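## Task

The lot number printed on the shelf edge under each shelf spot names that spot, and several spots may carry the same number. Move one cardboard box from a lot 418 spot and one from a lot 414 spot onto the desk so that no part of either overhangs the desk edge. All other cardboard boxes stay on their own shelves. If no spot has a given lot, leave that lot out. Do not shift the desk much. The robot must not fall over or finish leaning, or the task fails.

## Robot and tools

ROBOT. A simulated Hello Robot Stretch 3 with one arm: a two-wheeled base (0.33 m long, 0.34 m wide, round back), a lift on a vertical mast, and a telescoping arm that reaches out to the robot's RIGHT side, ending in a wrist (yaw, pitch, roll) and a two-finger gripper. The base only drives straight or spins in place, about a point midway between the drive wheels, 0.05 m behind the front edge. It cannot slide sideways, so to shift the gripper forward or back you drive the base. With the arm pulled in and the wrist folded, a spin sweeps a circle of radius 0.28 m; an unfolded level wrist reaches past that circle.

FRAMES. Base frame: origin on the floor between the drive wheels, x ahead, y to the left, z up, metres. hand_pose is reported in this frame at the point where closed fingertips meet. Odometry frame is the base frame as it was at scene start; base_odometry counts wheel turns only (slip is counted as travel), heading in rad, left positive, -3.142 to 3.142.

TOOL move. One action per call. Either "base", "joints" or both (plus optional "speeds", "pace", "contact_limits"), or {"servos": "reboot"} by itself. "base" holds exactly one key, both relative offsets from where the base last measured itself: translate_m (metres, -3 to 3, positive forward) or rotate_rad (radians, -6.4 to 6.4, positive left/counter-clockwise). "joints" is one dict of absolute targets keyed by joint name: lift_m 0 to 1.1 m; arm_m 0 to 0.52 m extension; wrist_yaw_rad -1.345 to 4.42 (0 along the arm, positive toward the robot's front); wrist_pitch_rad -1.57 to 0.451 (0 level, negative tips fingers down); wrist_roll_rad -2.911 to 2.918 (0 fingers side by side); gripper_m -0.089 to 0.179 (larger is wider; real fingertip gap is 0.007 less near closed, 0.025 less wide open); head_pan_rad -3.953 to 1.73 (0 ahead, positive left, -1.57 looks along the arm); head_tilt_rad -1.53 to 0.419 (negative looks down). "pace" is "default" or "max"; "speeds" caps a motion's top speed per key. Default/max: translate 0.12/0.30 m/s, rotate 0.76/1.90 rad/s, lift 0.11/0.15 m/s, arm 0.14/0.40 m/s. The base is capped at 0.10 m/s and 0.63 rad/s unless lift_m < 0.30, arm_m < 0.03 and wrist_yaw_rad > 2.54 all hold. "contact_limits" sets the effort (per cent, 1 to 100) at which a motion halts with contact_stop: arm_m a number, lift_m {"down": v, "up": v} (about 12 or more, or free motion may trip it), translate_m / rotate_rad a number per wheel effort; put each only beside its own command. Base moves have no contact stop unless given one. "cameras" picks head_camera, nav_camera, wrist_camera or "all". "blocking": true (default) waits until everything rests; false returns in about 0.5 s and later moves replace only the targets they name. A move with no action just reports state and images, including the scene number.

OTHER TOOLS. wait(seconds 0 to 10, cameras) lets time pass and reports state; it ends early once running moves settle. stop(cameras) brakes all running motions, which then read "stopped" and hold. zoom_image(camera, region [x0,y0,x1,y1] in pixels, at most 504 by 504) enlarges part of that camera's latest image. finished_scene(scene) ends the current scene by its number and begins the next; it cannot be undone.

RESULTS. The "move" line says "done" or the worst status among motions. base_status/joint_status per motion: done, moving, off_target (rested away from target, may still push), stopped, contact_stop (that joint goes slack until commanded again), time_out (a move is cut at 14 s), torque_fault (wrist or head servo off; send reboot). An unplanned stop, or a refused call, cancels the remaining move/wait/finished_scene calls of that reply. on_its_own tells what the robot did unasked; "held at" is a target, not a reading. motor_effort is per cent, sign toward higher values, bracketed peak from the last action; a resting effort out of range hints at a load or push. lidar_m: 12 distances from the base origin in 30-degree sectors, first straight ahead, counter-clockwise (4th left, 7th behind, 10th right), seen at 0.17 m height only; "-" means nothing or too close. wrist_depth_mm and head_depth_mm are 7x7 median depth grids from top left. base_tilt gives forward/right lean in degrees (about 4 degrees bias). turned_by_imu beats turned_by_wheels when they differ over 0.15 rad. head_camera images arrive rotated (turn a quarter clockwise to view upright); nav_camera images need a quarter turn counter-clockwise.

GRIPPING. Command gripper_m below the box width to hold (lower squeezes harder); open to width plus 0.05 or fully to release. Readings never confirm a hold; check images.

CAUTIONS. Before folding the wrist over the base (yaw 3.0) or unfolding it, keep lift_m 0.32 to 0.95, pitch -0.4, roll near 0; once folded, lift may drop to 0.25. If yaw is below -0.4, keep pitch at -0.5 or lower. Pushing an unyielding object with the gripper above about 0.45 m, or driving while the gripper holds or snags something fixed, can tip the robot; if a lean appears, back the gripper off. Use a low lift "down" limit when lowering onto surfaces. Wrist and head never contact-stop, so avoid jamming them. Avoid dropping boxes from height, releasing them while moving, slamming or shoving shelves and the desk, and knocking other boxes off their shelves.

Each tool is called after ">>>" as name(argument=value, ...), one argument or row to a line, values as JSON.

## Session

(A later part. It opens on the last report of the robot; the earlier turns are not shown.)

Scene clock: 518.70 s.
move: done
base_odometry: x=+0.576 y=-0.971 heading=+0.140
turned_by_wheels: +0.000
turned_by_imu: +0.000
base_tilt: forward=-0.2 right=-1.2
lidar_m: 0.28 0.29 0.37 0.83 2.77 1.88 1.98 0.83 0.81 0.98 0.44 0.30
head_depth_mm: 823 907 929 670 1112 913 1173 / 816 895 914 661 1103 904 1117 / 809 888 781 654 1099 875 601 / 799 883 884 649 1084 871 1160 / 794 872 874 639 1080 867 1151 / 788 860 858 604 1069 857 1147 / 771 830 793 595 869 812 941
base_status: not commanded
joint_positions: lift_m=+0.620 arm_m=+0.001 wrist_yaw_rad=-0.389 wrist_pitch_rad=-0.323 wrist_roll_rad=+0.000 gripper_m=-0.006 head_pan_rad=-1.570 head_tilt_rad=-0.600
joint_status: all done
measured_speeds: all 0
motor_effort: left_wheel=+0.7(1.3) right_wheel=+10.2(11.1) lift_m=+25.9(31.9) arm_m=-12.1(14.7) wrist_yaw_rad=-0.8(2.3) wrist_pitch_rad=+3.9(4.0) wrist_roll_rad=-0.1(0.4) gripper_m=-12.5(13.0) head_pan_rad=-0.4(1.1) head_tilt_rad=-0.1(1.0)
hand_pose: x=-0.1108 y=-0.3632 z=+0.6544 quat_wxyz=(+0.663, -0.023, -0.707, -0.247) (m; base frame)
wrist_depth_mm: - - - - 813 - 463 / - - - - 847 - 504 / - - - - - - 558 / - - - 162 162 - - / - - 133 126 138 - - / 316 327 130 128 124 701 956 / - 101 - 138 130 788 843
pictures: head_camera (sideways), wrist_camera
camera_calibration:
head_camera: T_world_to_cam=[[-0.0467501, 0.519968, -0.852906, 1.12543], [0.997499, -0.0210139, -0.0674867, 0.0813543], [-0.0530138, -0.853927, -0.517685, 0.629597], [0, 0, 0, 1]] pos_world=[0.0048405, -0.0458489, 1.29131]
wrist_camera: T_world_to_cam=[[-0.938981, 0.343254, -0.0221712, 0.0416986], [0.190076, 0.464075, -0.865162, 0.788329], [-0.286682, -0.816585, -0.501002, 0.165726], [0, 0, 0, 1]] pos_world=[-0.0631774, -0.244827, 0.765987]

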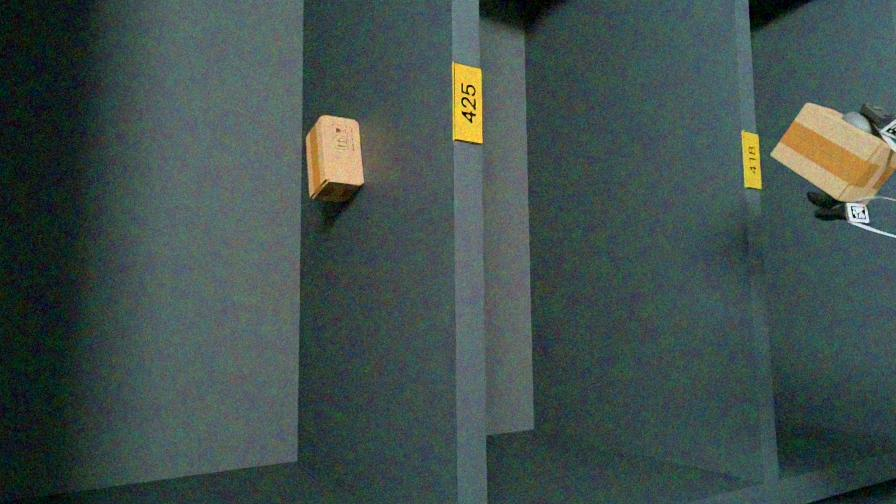

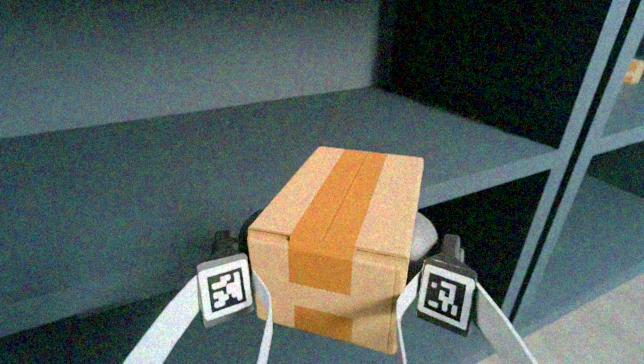

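>>> move(
  base={"translate_m":-0.3},
)

>>> move(
  joints={"wrist_yaw_rad":2.05,"lift_m":0.7},
)

>>> move(
  base={"translate_m":-0.42},
)

>>> move(
  base={"rotate_rad":-1.57},
  joints={"lift_m":0.9},
)

>>> move(
  base={"translate_m":-1.35},
  cameras=["head_camera"],
)

Scene clock: 533.47 s.
move: done
base_odometry: x=+0.279 y=-1.013 heading=+0.140
turned_by_wheels: +0.000
turned_by_imu: +0.000
base_tilt: forward=-0.3 right=-1.2
lidar_m: 0.58 0.59 0.76 1.70 2.13 1.63 1.69 1.38 0.64 0.94 0.80 0.62
head_depth_mm: 713 714 716 669 763 854 1138 / 836 893 849 700 975 909 958 / 828 913 899 657 1099 925 602 / 823 903 883 648 1082 896 1156 / 813 890 871 641 1075 891 1155 / 809 885 756 633 1074 884 1144 / 803 879 844 629 1066 878 1139
base_status: done
joint_positions: lift_m=+0.620 arm_m=+0.001 wrist_yaw_rad=-0.389 wrist_pitch_rad=-0.323 wrist_roll_rad=+0.000 gripper_m=-0.006 head_pan_rad=-1.570 head_tilt_rad=-0.600
joint_status: not commanded
measured_speeds: all 0
motor_effort: left_wheel=-8.9(12.0) right_wheel=-1.4(11.6) lift_m=+30.9(32.6) arm_m=-12.4(13.5) wrist_yaw_rad=-1.8(2.2) wrist_pitch_rad=+3.8(4.0) wrist_roll_rad=-0.1(0.5) gripper_m=-12.1(13.2) head_pan_rad=-0.5(1.3) head_tilt_rad=+0.0(1.0)
hand_pose: x=-0.1108 y=-0.3632 z=+0.6544 quat_wxyz=(+0.663, -0.023, -0.707, -0.247) (m; base frame)
wrist_depth_mm: - - - - 383 - - / - - - - 405 - - / - - - 607 - - 643 / - - - 163 171 - - / - - 133 126 139 - - / 329 - 129 128 124 - 946 / - 101 - 138 131 802 845
pictures: none

Scene clock: 535.70 s.
move: done
base_odometry: x=+0.279 y=-1.013 heading=+0.140
turned_by_wheels: +0.000
turned_by_imu: +0.000
base_tilt: forward=-0.5 right=-1.1
lidar_m: 0.58 0.59 0.76 1.69 2.13 1.62 1.69 1.37 0.64 0.94 0.80 0.62
head_depth_mm: 714 716 717 672 761 856 1138 / 838 899 846 700 976 908 1065 / 831 913 899 656 1091 925 1161 / 824 907 887 647 1086 896 1153 / 811 896 869 641 1077 889 1152 / 809 887 753 634 1076 883 1144 / 802 877 847 625 1063 879 1138
base_status: not commanded
joint_positions: lift_m=+0.700 arm_m=+0.001 wrist_yaw_rad=+2.047 wrist_pitch_rad=-0.324 wrist_roll_rad=+0.000 gripper_m=-0.006 head_pan_rad=-1.570 head_tilt_rad=-0.600
joint_status: all done
measured_speeds: all 0
motor_effort: left_wheel=-8.8(9.4) right_wheel=-1.8(2.7) lift_m=+30.8(34.3) arm_m=-12.9(13.4) wrist_yaw_rad=+2.2(7.0) wrist_pitch_rad=+3.8(4.0) wrist_roll_rad=-0.2(0.4) gripper_m=-12.4(12.8) head_pan_rad=-0.8(1.5) head_tilt_rad=-0.3(0.9)
hand_pose: x=+0.1878 y=-0.0378 z=+0.7344 quat_wxyz=(+0.461, +0.655, -0.266, +0.537) (m; base frame)
wrist_depth_mm: - - - - - 417 386 / 838 - - - - 444 410 / - - - - - 467 433 / - - - 162 162 525 458 / - - 133 126 138 576 - / - - 129 128 124 - - / 943 111 916 142 134 107 -
pictures: none

Scene clock: 541.03 s.
move: done
base_odometry: x=-0.137 y=-1.072 heading=+0.140
turned_by_wheels: +0.000
turned_by_imu: -0.001
base_tilt: forward=-0.2 right=-1.2
lidar_m: 0.99 1.01 1.30 3.65 1.32 1.30 1.27 1.03 1.10 0.59 1.06 1.06
head_depth_mm: 878 970 925 1223 1081 968 1172 / 875 957 915 1206 1100 960 1170 / 860 945 898 1189 1097 956 1168 / 857 940 885 1177 1091 954 1154 / 471 518 587 653 776 886 1081 / 473 521 581 653 967 887 1125 / 823 909 848 661 1064 907 1147
base_status: done
joint_positions: lift_m=+0.700 arm_m=+0.001 wrist_yaw_rad=+2.047 wrist_pitch_rad=-0.324 wrist_roll_rad=+0.000 gripper_m=-0.006 head_pan_rad=-1.570 head_tilt_rad=-0.600
joint_status: not commanded
measured_speeds: all 0
motor_effort: left_wheel=-3.5(12.6) right_wheel=-7.4(11.7) lift_m=+28.6(31.7) arm_m=-12.4(13.5) wrist_yaw_rad=+2.0(4.3) wrist_pitch_rad=+3.9(4.0) wrist_roll_rad=-0.1(0.5) gripper_m=-12.5(13.0) head_pan_rad=-1.3(1.8) head_tilt_rad=-1.0(1.1)
hand_pose: x=+0.1878 y=-0.0378 z=+0.7344 quat_wxyz=(+0.461, +0.655, -0.266, +0.537) (m; base frame)
wrist_depth_mm: - - - - - 744 - / - - - - - 804 - / - - - - - 869 - / - - - 162 172 961 - / - - 139 126 144 - - / - - 129 128 124 - - / 964 110 906 144 877 913 946
pictures: none

Scene clock: 544.63 s.
move: done
base_odometry: x=-0.137 y=-1.072 heading=-1.430
turned_by_wheels: -1.570
turned_by_imu: -1.545
base_tilt: forward=-0.3 right=-1.2
lidar_m: 0.59 1.07 1.05 0.99 1.01 1.31 3.66 1.30 1.31 1.27 1.03 1.11
head_depth_mm: 1072 1181 1319 1497 1700 1585 - / 1064 1169 1303 1471 1683 1583 - / 1058 1159 1291 1449 1671 1572 - / 1047 1154 1276 1443 1651 1565 - / 1034 1141 1259 1426 1618 1506 1195 / 1028 1130 1250 1415 1601 1438 1214 / 1023 1125 1242 1411 1615 1446 1209
base_status: done
joint_positions: lift_m=+0.900 arm_m=+0.001 wrist_yaw_rad=+2.047 wrist_pitch_rad=-0.324 wrist_roll_rad=+0.000 gripper_m=-0.006 head_pan_rad=-1.570 head_tilt_rad=-0.600
joint_status: all done
measured_speeds: all 0
motor_effort: left_wheel=+8.0(11.5) right_wheel=-9.8(14.2) lift_m=+32.1(34.5) arm_m=-12.2(13.4) wrist_yaw_rad=+2.0(3.6) wrist_pitch_rad=+3.9(4.1) wrist_roll_rad=-0.2(0.3) gripper_m=-12.1(12.8) head_pan_rad=-1.2(1.9) head_tilt_rad=-0.7(1.8)
hand_pose: x=+0.1878 y=-0.0378 z=+0.9343 quat_wxyz=(+0.461, +0.655, -0.266, +0.537) (m; base frame)
wrist_depth_mm: - - - 521 - - - / - - - - - - - / - - - - - - - / - - - 163 172 - - / - - 133 126 138 - - / - - 130 128 124 - - / - 110 - 142 851 - -
pictures: none

Scene clock: 559.23 s.
move: time_out
base_odometry: x=-0.327 y=+0.264 heading=-1.430
turned_by_wheels: +0.000
turned_by_imu: -0.001
base_tilt: forward=-0.3 right=-1.1
lidar_m: 1.93 1.37 0.95 0.89 0.91 1.18 2.34 2.15 0.96 0.75 0.99 1.82
head_depth_mm: 1174 1297 1425 1134 904 1598 - / 1171 1281 1410 1120 867 1531 - / 1156 1274 1394 1106 861 1570 - / 1147 1260 1373 1099 852 1515 - / 1140 1255 1366 1091 848 1465 1196 / 1135 1242 1352 1082 842 1459 1222 / 1124 1235 1346 1070 833 1364 1189
base_status: translate_m time_out (by the wheels' count: -1.3493 of -1.3500)
joint_positions: lift_m=+0.900 arm_m=+0.001 wrist_yaw_rad=+2.047 wrist_pitch_rad=-0.324 wrist_roll_rad=+0.000 gripper_m=-0.006 head_pan_rad=-1.570 head_tilt_rad=-0.600
joint_status: not commanded
measured_speeds: all 0
motor_effort: left_wheel=+0.0(9.2) right_wheel=-1.0(14.7) lift_m=+30.5(32.2) arm_m=-6.8(12.9) wrist_yaw_rad=+1.0(3.9) wrist_pitch_rad=+4.0(4.1) wrist_roll_rad=-0.3(0.5) gripper_m=-11.7(13.0) head_pan_rad=-1.9(2.6) head_tilt_rad=+0.3(2.1)
hand_pose: x=+0.1878 y=-0.0378 z=+0.9343 quat_wxyz=(+0.461, +0.655, -0.266, +0.537) (m; base frame)
wrist_depth_mm: - - - - - - - / - - - - - - - / - - - - - - - / 977 - - 163 183 - - / - - 139 127 144 - - / - - 129 128 124 - - / - 110 - 145 - - -
pictures: head_camera (sideways)
camera_calibration:
head_camera: T_world_to_cam=[[-0.0467501, 0.519968, -0.852906, 1.12543], [0.997499, -0.0210139, -0.0674867, 0.0813543], [-0.0530138, -0.853927, -0.517685, 0.629597], [0, 0, 0, 1]] pos_world=[0.0048405, -0.0458489, 1.29131]

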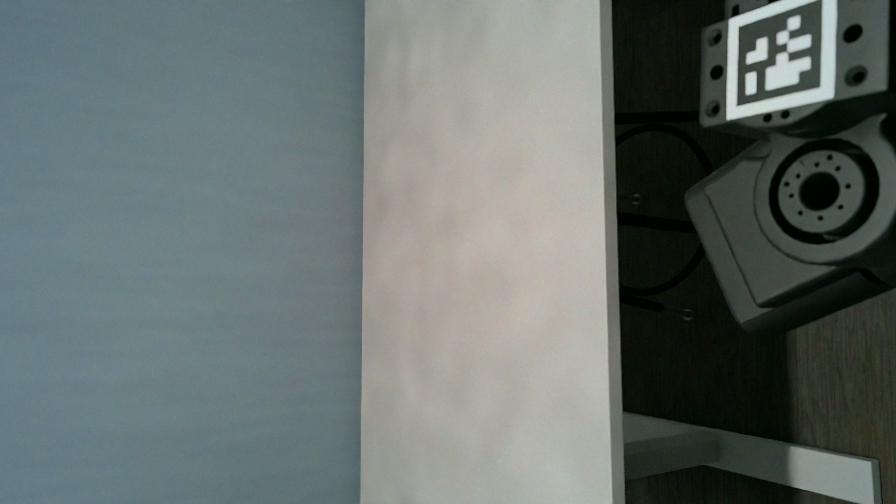

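>>> move(
  joints={"wrist_yaw_rad":0},
)

>>> move(
  joints={"arm_m":0.46},
)

>>> move(
  joints={"lift_m":0.715},
)

>>> move(
  joints={"lift_m":0.688},
  speeds={"lift_m":0.03},
  contact_limits={"lift_m":{"down":14}},
  cameras=["wrist_camera","head_camera"],
)

Scene clock: 569.47 s.
move: done
base_odometry: x=-0.327 y=+0.264 heading=-1.430
turned_by_wheels: +0.000
turned_by_imu: +0.000
base_tilt: forward=-0.4 right=-1.1
lidar_m: 1.93 1.38 0.95 0.89 0.91 1.18 2.34 2.15 0.96 0.75 0.99 1.81
head_depth_mm: 1172 1297 1420 1134 905 1597 - / 1171 1282 1410 1123 868 1549 - / 1160 1276 1403 1106 829 1435 - / 1148 1263 1380 1101 496 - - / 1134 1252 1363 1093 844 1418 1222 / 1131 1234 1359 1078 839 1456 1222 / 1119 1232 1341 1069 835 1369 1187
base_status: not commanded
joint_positions: lift_m=+0.900 arm_m=+0.001 wrist_yaw_rad=+0.003 wrist_pitch_rad=-0.324 wrist_roll_rad=+0.000 gripper_m=-0.006 head_pan_rad=-1.570 head_tilt_rad=-0.600
joint_status: all done
measured_speeds: all 0
motor_effort: left_wheel=-0.3(0.9) right_wheel=-0.1(1.4) lift_m=+29.5(31.1) arm_m=-4.8(5.8) wrist_yaw_rad=-2.8(6.3) wrist_pitch_rad=+4.0(4.0) wrist_roll_rad=-0.3(0.6) gripper_m=-12.5(12.9) head_pan_rad=-2.0(2.8) head_tilt_rad=-1.8(2.1)
hand_pose: x=-0.0209 y=-0.3808 z=+0.9343 quat_wxyz=(+0.698, +0.115, -0.697, -0.113) (m; base frame)
wrist_depth_mm: - - - - - - - / - - - - - - - / - - - - - - - / - - - 162 162 - - / - - 132 126 138 - - / - - 129 128 124 - - / - 110 - 142 - - -
pictures: none

Scene clock: 574.03 s.
move: done
base_odometry: x=-0.327 y=+0.264 heading=-1.430
turned_by_wheels: +0.000
turned_by_imu: +0.000
base_tilt: forward=-0.4 right=-1.2
lidar_m: 1.93 1.38 0.95 0.89 0.91 1.18 2.35 2.14 0.95 0.75 0.99 1.81
head_depth_mm: 1178 1288 1419 1030 - - 1237 / 1170 1283 1360 361 809 1458 1245 / 1152 1275 569 1015 860 1476 1233 / 1144 1257 1335 1009 854 1426 1224 / 1139 1248 1368 1092 846 1450 1224 / 1129 1243 1356 1082 841 1447 1215 / 1122 1230 1335 1068 839 1366 1193
base_status: not commanded
joint_positions: lift_m=+0.900 arm_m=+0.460 wrist_yaw_rad=+0.003 wrist_pitch_rad=-0.324 wrist_roll_rad=+0.000 gripper_m=-0.006 head_pan_rad=-1.570 head_tilt_rad=-0.600
joint_status: all done
measured_speeds: all 0
motor_effort: left_wheel=-0.6(0.9) right_wheel=-0.6(1.3) lift_m=+29.8(31.2) arm_m=+13.4(14.9) wrist_yaw_rad=-2.5(4.6) wrist_pitch_rad=+3.9(4.1) wrist_roll_rad=+0.0(0.5) gripper_m=-12.4(12.9) head_pan_rad=-1.7(2.8) head_tilt_rad=-2.1(2.3)
hand_pose: x=-0.0209 y=-0.8402 z=+0.9343 quat_wxyz=(+0.698, +0.115, -0.697, -0.113) (m; base frame)
wrist_depth_mm: - - - - - - - / - - - - - - - / - - - - - - - / - - - 162 162 - - / - - 133 126 138 - - / - - 129 127 124 - - / - 101 - 138 130 108 -
pictures: none

Scene clock: 576.53 s.
move: done
base_odometry: x=-0.327 y=+0.264 heading=-1.430
turned_by_wheels: +0.000
turned_by_imu: +0.000
base_tilt: forward=-0.3 right=-1.3
lidar_m: 1.93 1.37 0.95 0.89 0.91 1.18 2.35 2.15 0.96 0.75 0.99 1.82
head_depth_mm: 1180 1290 1418 1137 905 1501 1192 / 1164 1281 1409 1120 835 419 350 / 1157 1268 1396 1115 660 1434 1236 / 1145 1263 1375 1098 793 1423 1233 / 1141 1250 1366 1089 846 1432 1227 / 1130 1246 1365 1079 841 1458 1217 / 1120 1234 1337 1070 835 1371 1186
base_status: not commanded
joint_positions: lift_m=+0.715 arm_m=+0.460 wrist_yaw_rad=+0.003 wrist_pitch_rad=-0.324 wrist_roll_rad=+0.000 gripper_m=-0.006 head_pan_rad=-1.570 head_tilt_rad=-0.600
joint_status: all done
measured_speeds: all 0
motor_effort: left_wheel=-0.8(0.9) right_wheel=-0.9(1.3) lift_m=+26.1(27.7) arm_m=+12.7(13.8) wrist_yaw_rad=-2.1(3.8) wrist_pitch_rad=+4.0(4.1) wrist_roll_rad=+0.0(0.4) gripper_m=-12.5(12.9) head_pan_rad=-2.2(2.9) head_tilt_rad=-1.8(2.7)
hand_pose: x=-0.0209 y=-0.8402 z=+0.7493 quat_wxyz=(+0.698, +0.115, -0.697, -0.113) (m; base frame)
wrist_depth_mm: - - - - - - - / - - - - - - - / - - - - - - - / - - - 162 162 - - / - - 132 126 138 - - / - - 130 128 124 - - / - 101 - 138 131 108 -
pictures: none

Scene clock: 577.87 s.
move: done
base_odometry: x=-0.327 y=+0.264 heading=-1.430
turned_by_wheels: +0.000
turned_by_imu: +0.000
base_tilt: forward=-0.4 right=-1.2
lidar_m: 1.93 1.38 0.95 0.89 0.91 1.18 2.35 2.15 0.96 0.75 0.99 1.81
head_depth_mm: 1184 1298 1422 1138 908 1496 1247 / 1164 1283 1405 1122 838 478 375 / 1159 1274 1391 1115 638 1411 1227 / 1149 1262 1373 1099 783 1426 1225 / 1137 1248 1369 1089 850 1441 1228 / 1132 1245 1361 1079 840 1451 1220 / 1121 1230 1336 1071 837 1372 1183
base_status: not commanded
joint_positions: lift_m=+0.688 arm_m=+0.460 wrist_yaw_rad=+0.002 wrist_pitch_rad=-0.256 wrist_roll_rad=+0.000 gripper_m=-0.006 head_pan_rad=-1.570 head_tilt_rad=-0.600
joint_status: all done
measured_speeds: all 0
on_its_own: wrist_pitch_rad is at rest, and its effort (-8.6) is outside its rest range (-8 to +12)
motor_effort: left_wheel=-0.4(0.8) right_wheel=-0.3(1.4) lift_m=+15.6(25.8) arm_m=+12.6(13.3) wrist_yaw_rad=-1.7(3.9) wrist_pitch_rad=-8.6(9.1) wrist_roll_rad=-0.3(0.5) gripper_m=-11.7(12.7) head_pan_rad=-2.2(3.2) head_tilt_rad=-1.8(2.5)
contact_limits: lift_m down 14 (down: maximum 72; up: maximum 65)
hand_pose: x=-0.0211 y=-0.8468 z=+0.7386 quat_wxyz=(+0.702, +0.091, -0.701, -0.090) (m; base frame)
wrist_depth_mm: - - - - - - - / - - - - - - - / - - - - - - - / - - - 162 172 - - / - - 132 126 136 - - / - - 129 128 124 - - / - 94 - 138 131 107 -
pictures: head_camera (sideways), wrist_camera
camera_calibration:
head_camera: T_world_to_cam=[[-0.0467501, 0.519968, -0.852906, 1.12543], [0.997499, -0.0210139, -0.0674867, 0.0813543], [-0.0530138, -0.853927, -0.517685, 0.629597], [0, 0, 0, 1]] pos_world=[0.0048405, -0.0458489, 1.29131]
wrist_camera: T_world_to_cam=[[-0.998918, -0.042202, -0.0195613, -0.035654], [-0.00109632, 0.44178, -0.897123, 1.06917], [0.0465022, -0.89613, -0.441348, -0.265678], [0, 0, 0, 1]] pos_world=[-0.0220887, -0.711924, 0.841223]

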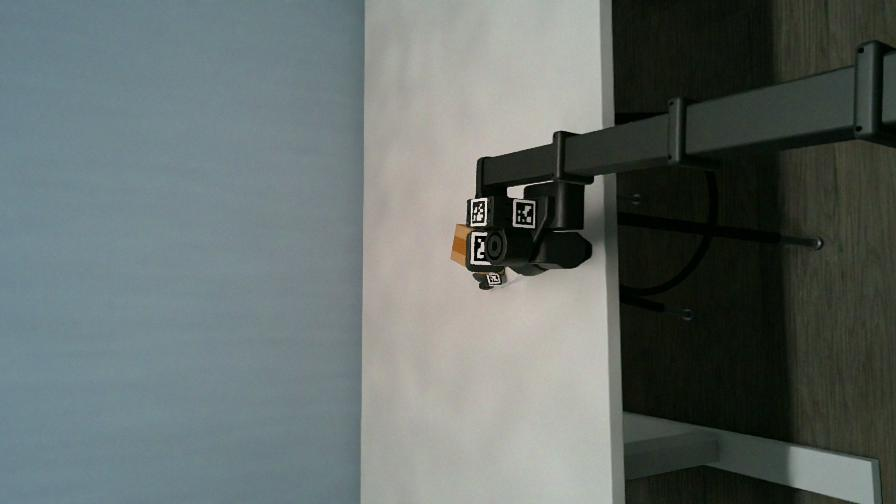

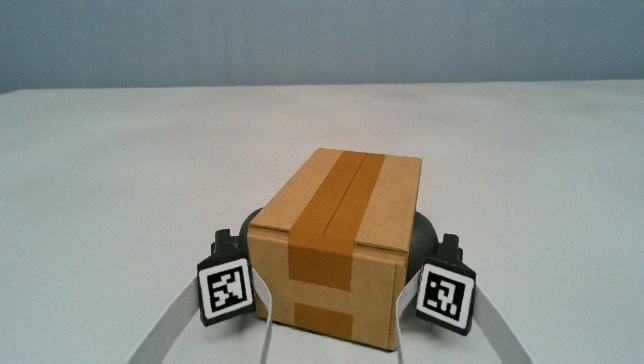

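Same contact state as before. Release, retract.

>>> move(
  joints={"gripper_m":0.179},
)

>>> move(
  joints={"lift_m":0.7},
)

>>> move(
  joints={"arm_m":0.15,"head_pan_rad":-1.9},
  cameras=["head_camera","nav_camera"],
)

Scene clock: 586.07 s.
move: done
base_odometry: x=-0.327 y=+0.264 heading=-1.429
turned_by_wheels: +0.000
turned_by_imu: +0.000
base_tilt: forward=-0.3 right=-1.1
lidar_m: 1.92 1.38 0.95 0.89 0.91 1.18 2.35 2.15 0.96 0.75 0.99 1.82
head_depth_mm: 1173 1294 1427 1134 908 1502 1250 / 1166 1286 1407 1123 839 478 374 / 1159 1276 1403 1108 637 1408 1232 / 1143 1263 1383 1102 785 1425 1223 / 1140 1254 1367 1091 846 1443 1224 / 1133 1240 1358 1079 841 1457 1219 / 1122 1230 1344 1068 835 1372 1183
base_status: not commanded
joint_positions: lift_m=+0.688 arm_m=+0.460 wrist_yaw_rad=+0.010 wrist_pitch_rad=-0.264 wrist_roll_rad=+0.000 gripper_m=+0.179 head_pan_rad=-1.570 head_tilt_rad=-0.600
joint_status: all done
measured_speeds: all 0
motor_effort: left_wheel=+0.0(0.9) right_wheel=-1.6(2.0) lift_m=+27.5(27.9) arm_m=+10.4(12.2) wrist_yaw_rad=-9.3(10.7) wrist_pitch_rad=-7.0(8.8) wrist_roll_rad=+0.0(0.4) gripper_m=+4.0(88.3) head_pan_rad=-2.4(3.3) head_tilt_rad=-1.7(2.8)
contact_limits: lift_m down 14 (down: maximum 72; up: maximum 65)
hand_pose: x=-0.0190 y=-0.8460 z=+0.7365 quat_wxyz=(+0.702, +0.097, -0.700, -0.090) (m; base frame)
wrist_depth_mm: - - - - - - - / - - - - - - - / - - - - - - - / - - - 154 153 - - / - 144 - 124 124 - - / - 124 - 128 123 - - / - - - 138 - - 106
pictures: none

Scene clock: 586.87 s.
move: done
base_odometry: x=-0.327 y=+0.264 heading=-1.429
turned_by_wheels: +0.000
turned_by_imu: +0.000
base_tilt: forward=-0.3 right=-1.3
lidar_m: 1.93 1.38 0.95 0.89 0.91 1.18 2.35 2.15 0.96 0.75 0.99 1.81
head_depth_mm: 1174 1301 1430 1134 904 1499 1248 / 1166 1286 1416 1123 834 448 363 / 1157 1273 1395 1111 642 1430 1236 / 1149 1256 1382 1105 788 1429 1224 / 1137 1251 1373 1092 846 1442 1225 / 1133 1242 1360 1078 840 1460 1221 / 1119 1231 1345 1075 836 1375 1183
base_status: not commanded
joint_positions: lift_m=+0.700 arm_m=+0.460 wrist_yaw_rad=+0.003 wrist_pitch_rad=-0.310 wrist_roll_rad=-0.001 gripper_m=+0.179 head_pan_rad=-1.570 head_tilt_rad=-0.600
joint_status: all done
measured_speeds: all 0
motor_effort: left_wheel=-0.3(0.8) right_wheel=-1.0(2.4) lift_m=+29.7(30.6) arm_m=+11.0(11.2) wrist_yaw_rad=-3.2(10.3) wrist_pitch_rad=+1.3(6.9) wrist_roll_rad=+0.3(0.5) gripper_m=+0.6(4.3) head_pan_rad=-2.8(3.3) head_tilt_rad=-1.4(2.6)
hand_pose: x=-0.0207 y=-0.8416 z=+0.7376 quat_wxyz=(+0.699, +0.111, -0.698, -0.108) (m; base frame)
wrist_depth_mm: - - - - - - - / - - - - - - - / - - - 183 - - - / - - - 153 161 - - / - 142 133 126 126 - - / - 126 - 134 125 - - / - - - - - - 105
pictures: none

Scene clock: 590.37 s.
move: done
base_odometry: x=-0.327 y=+0.264 heading=-1.429
turned_by_wheels: +0.000
turned_by_imu: +0.000
base_tilt: forward=-0.3 right=-1.2
lidar_m: 1.92 1.37 0.95 0.89 0.91 1.18 2.35 2.15 0.96 0.75 0.99 1.81
head_depth_mm: 1437 1603 1782 1133 1821 1459 1248 / 1363 1516 1615 1086 1623 1487 1238 / 1312 1445 1568 1117 1654 1479 1206 / 1252 1375 1480 1105 918 451 380 / 1204 1320 1437 1089 880 442 409 / 1154 1265 1365 1082 840 499 421 / 1116 1203 1314 1070 804 1374 1214
base_status: not commanded
joint_positions: lift_m=+0.700 arm_m=+0.150 wrist_yaw_rad=+0.003 wrist_pitch_rad=-0.313 wrist_roll_rad=-0.001 gripper_m=+0.179 head_pan_rad=-1.900 head_tilt_rad=-0.600
joint_status: all done
measured_speeds: all 0
motor_effort: left_wheel=-0.1(1.0) right_wheel=-1.6(2.1) lift_m=+23.3(30.0) arm_m=-13.0(14.6) wrist_yaw_rad=-2.7(4.6) wrist_pitch_rad=+2.0(2.1) wrist_roll_rad=+0.1(0.6) gripper_m=+0.0(1.2) head_pan_rad=+4.0(4.1) head_tilt_rad=-2.2(3.1)
hand_pose: x=-0.0208 y=-0.5313 z=+0.7368 quat_wxyz=(+0.699, +0.112, -0.698, -0.110) (m; base frame)
wrist_depth_mm: - - - - - - - / - - - 407 - - - / - - - - - - - / - - - - - - - / - 146 - - - - - / 123 140 - - - - - / 893 887 941 957 946 925 105
pictures: head_camera (sideways), nav_camera (sideways)
camera_calibration:
head_camera: T_world_to_cam=[[0.124516, 0.507021, -0.852892, 1.12436], [0.936695, -0.34358, -0.0674979, 0.0817339], [-0.327259, -0.790495, -0.517706, 0.631311], [0, 0, 0, 1]] pos_world=[-0.00995884, -0.0429458, 1.29131]
nav_camera: T_world_to_cam=[[-0.159508, -0.518878, 0.839835, -1.04873], [-0.951713, 0.306861, 0.00883211, 0.0445046], [-0.262296, -0.797873, -0.54277, 0.661209], [0, 0, 0, 1]] pos_world=[0.0485062, -0.0302605, 1.23925]

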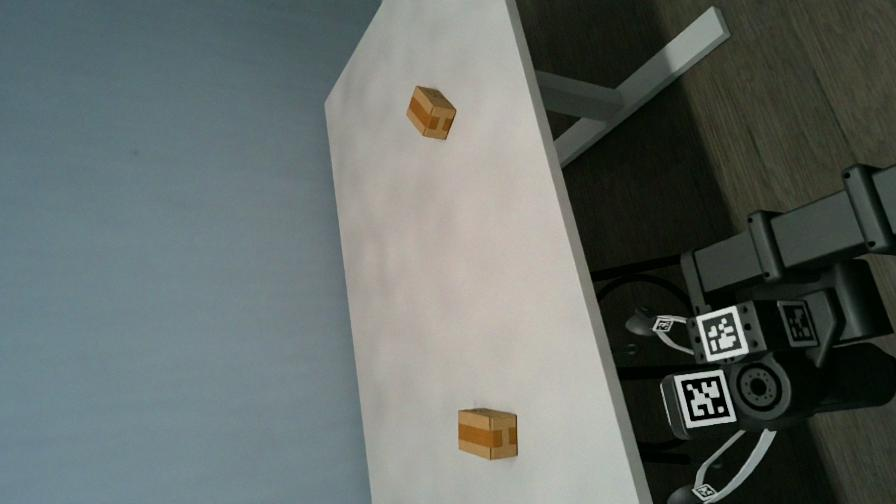

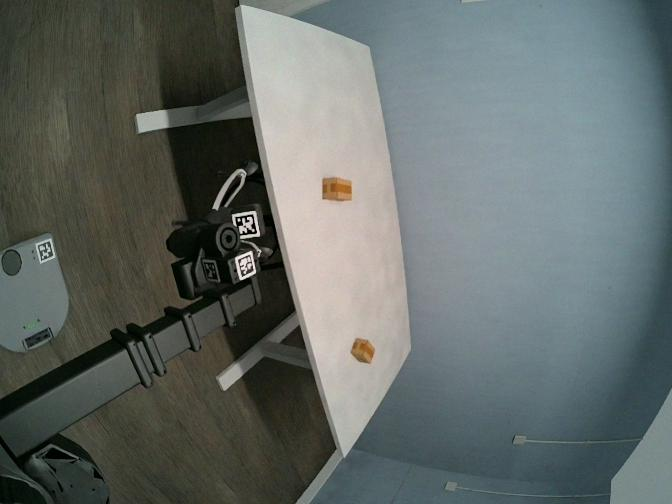

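>>> finished_scene(
  scene=2,
)

The scene is finished: the task was done.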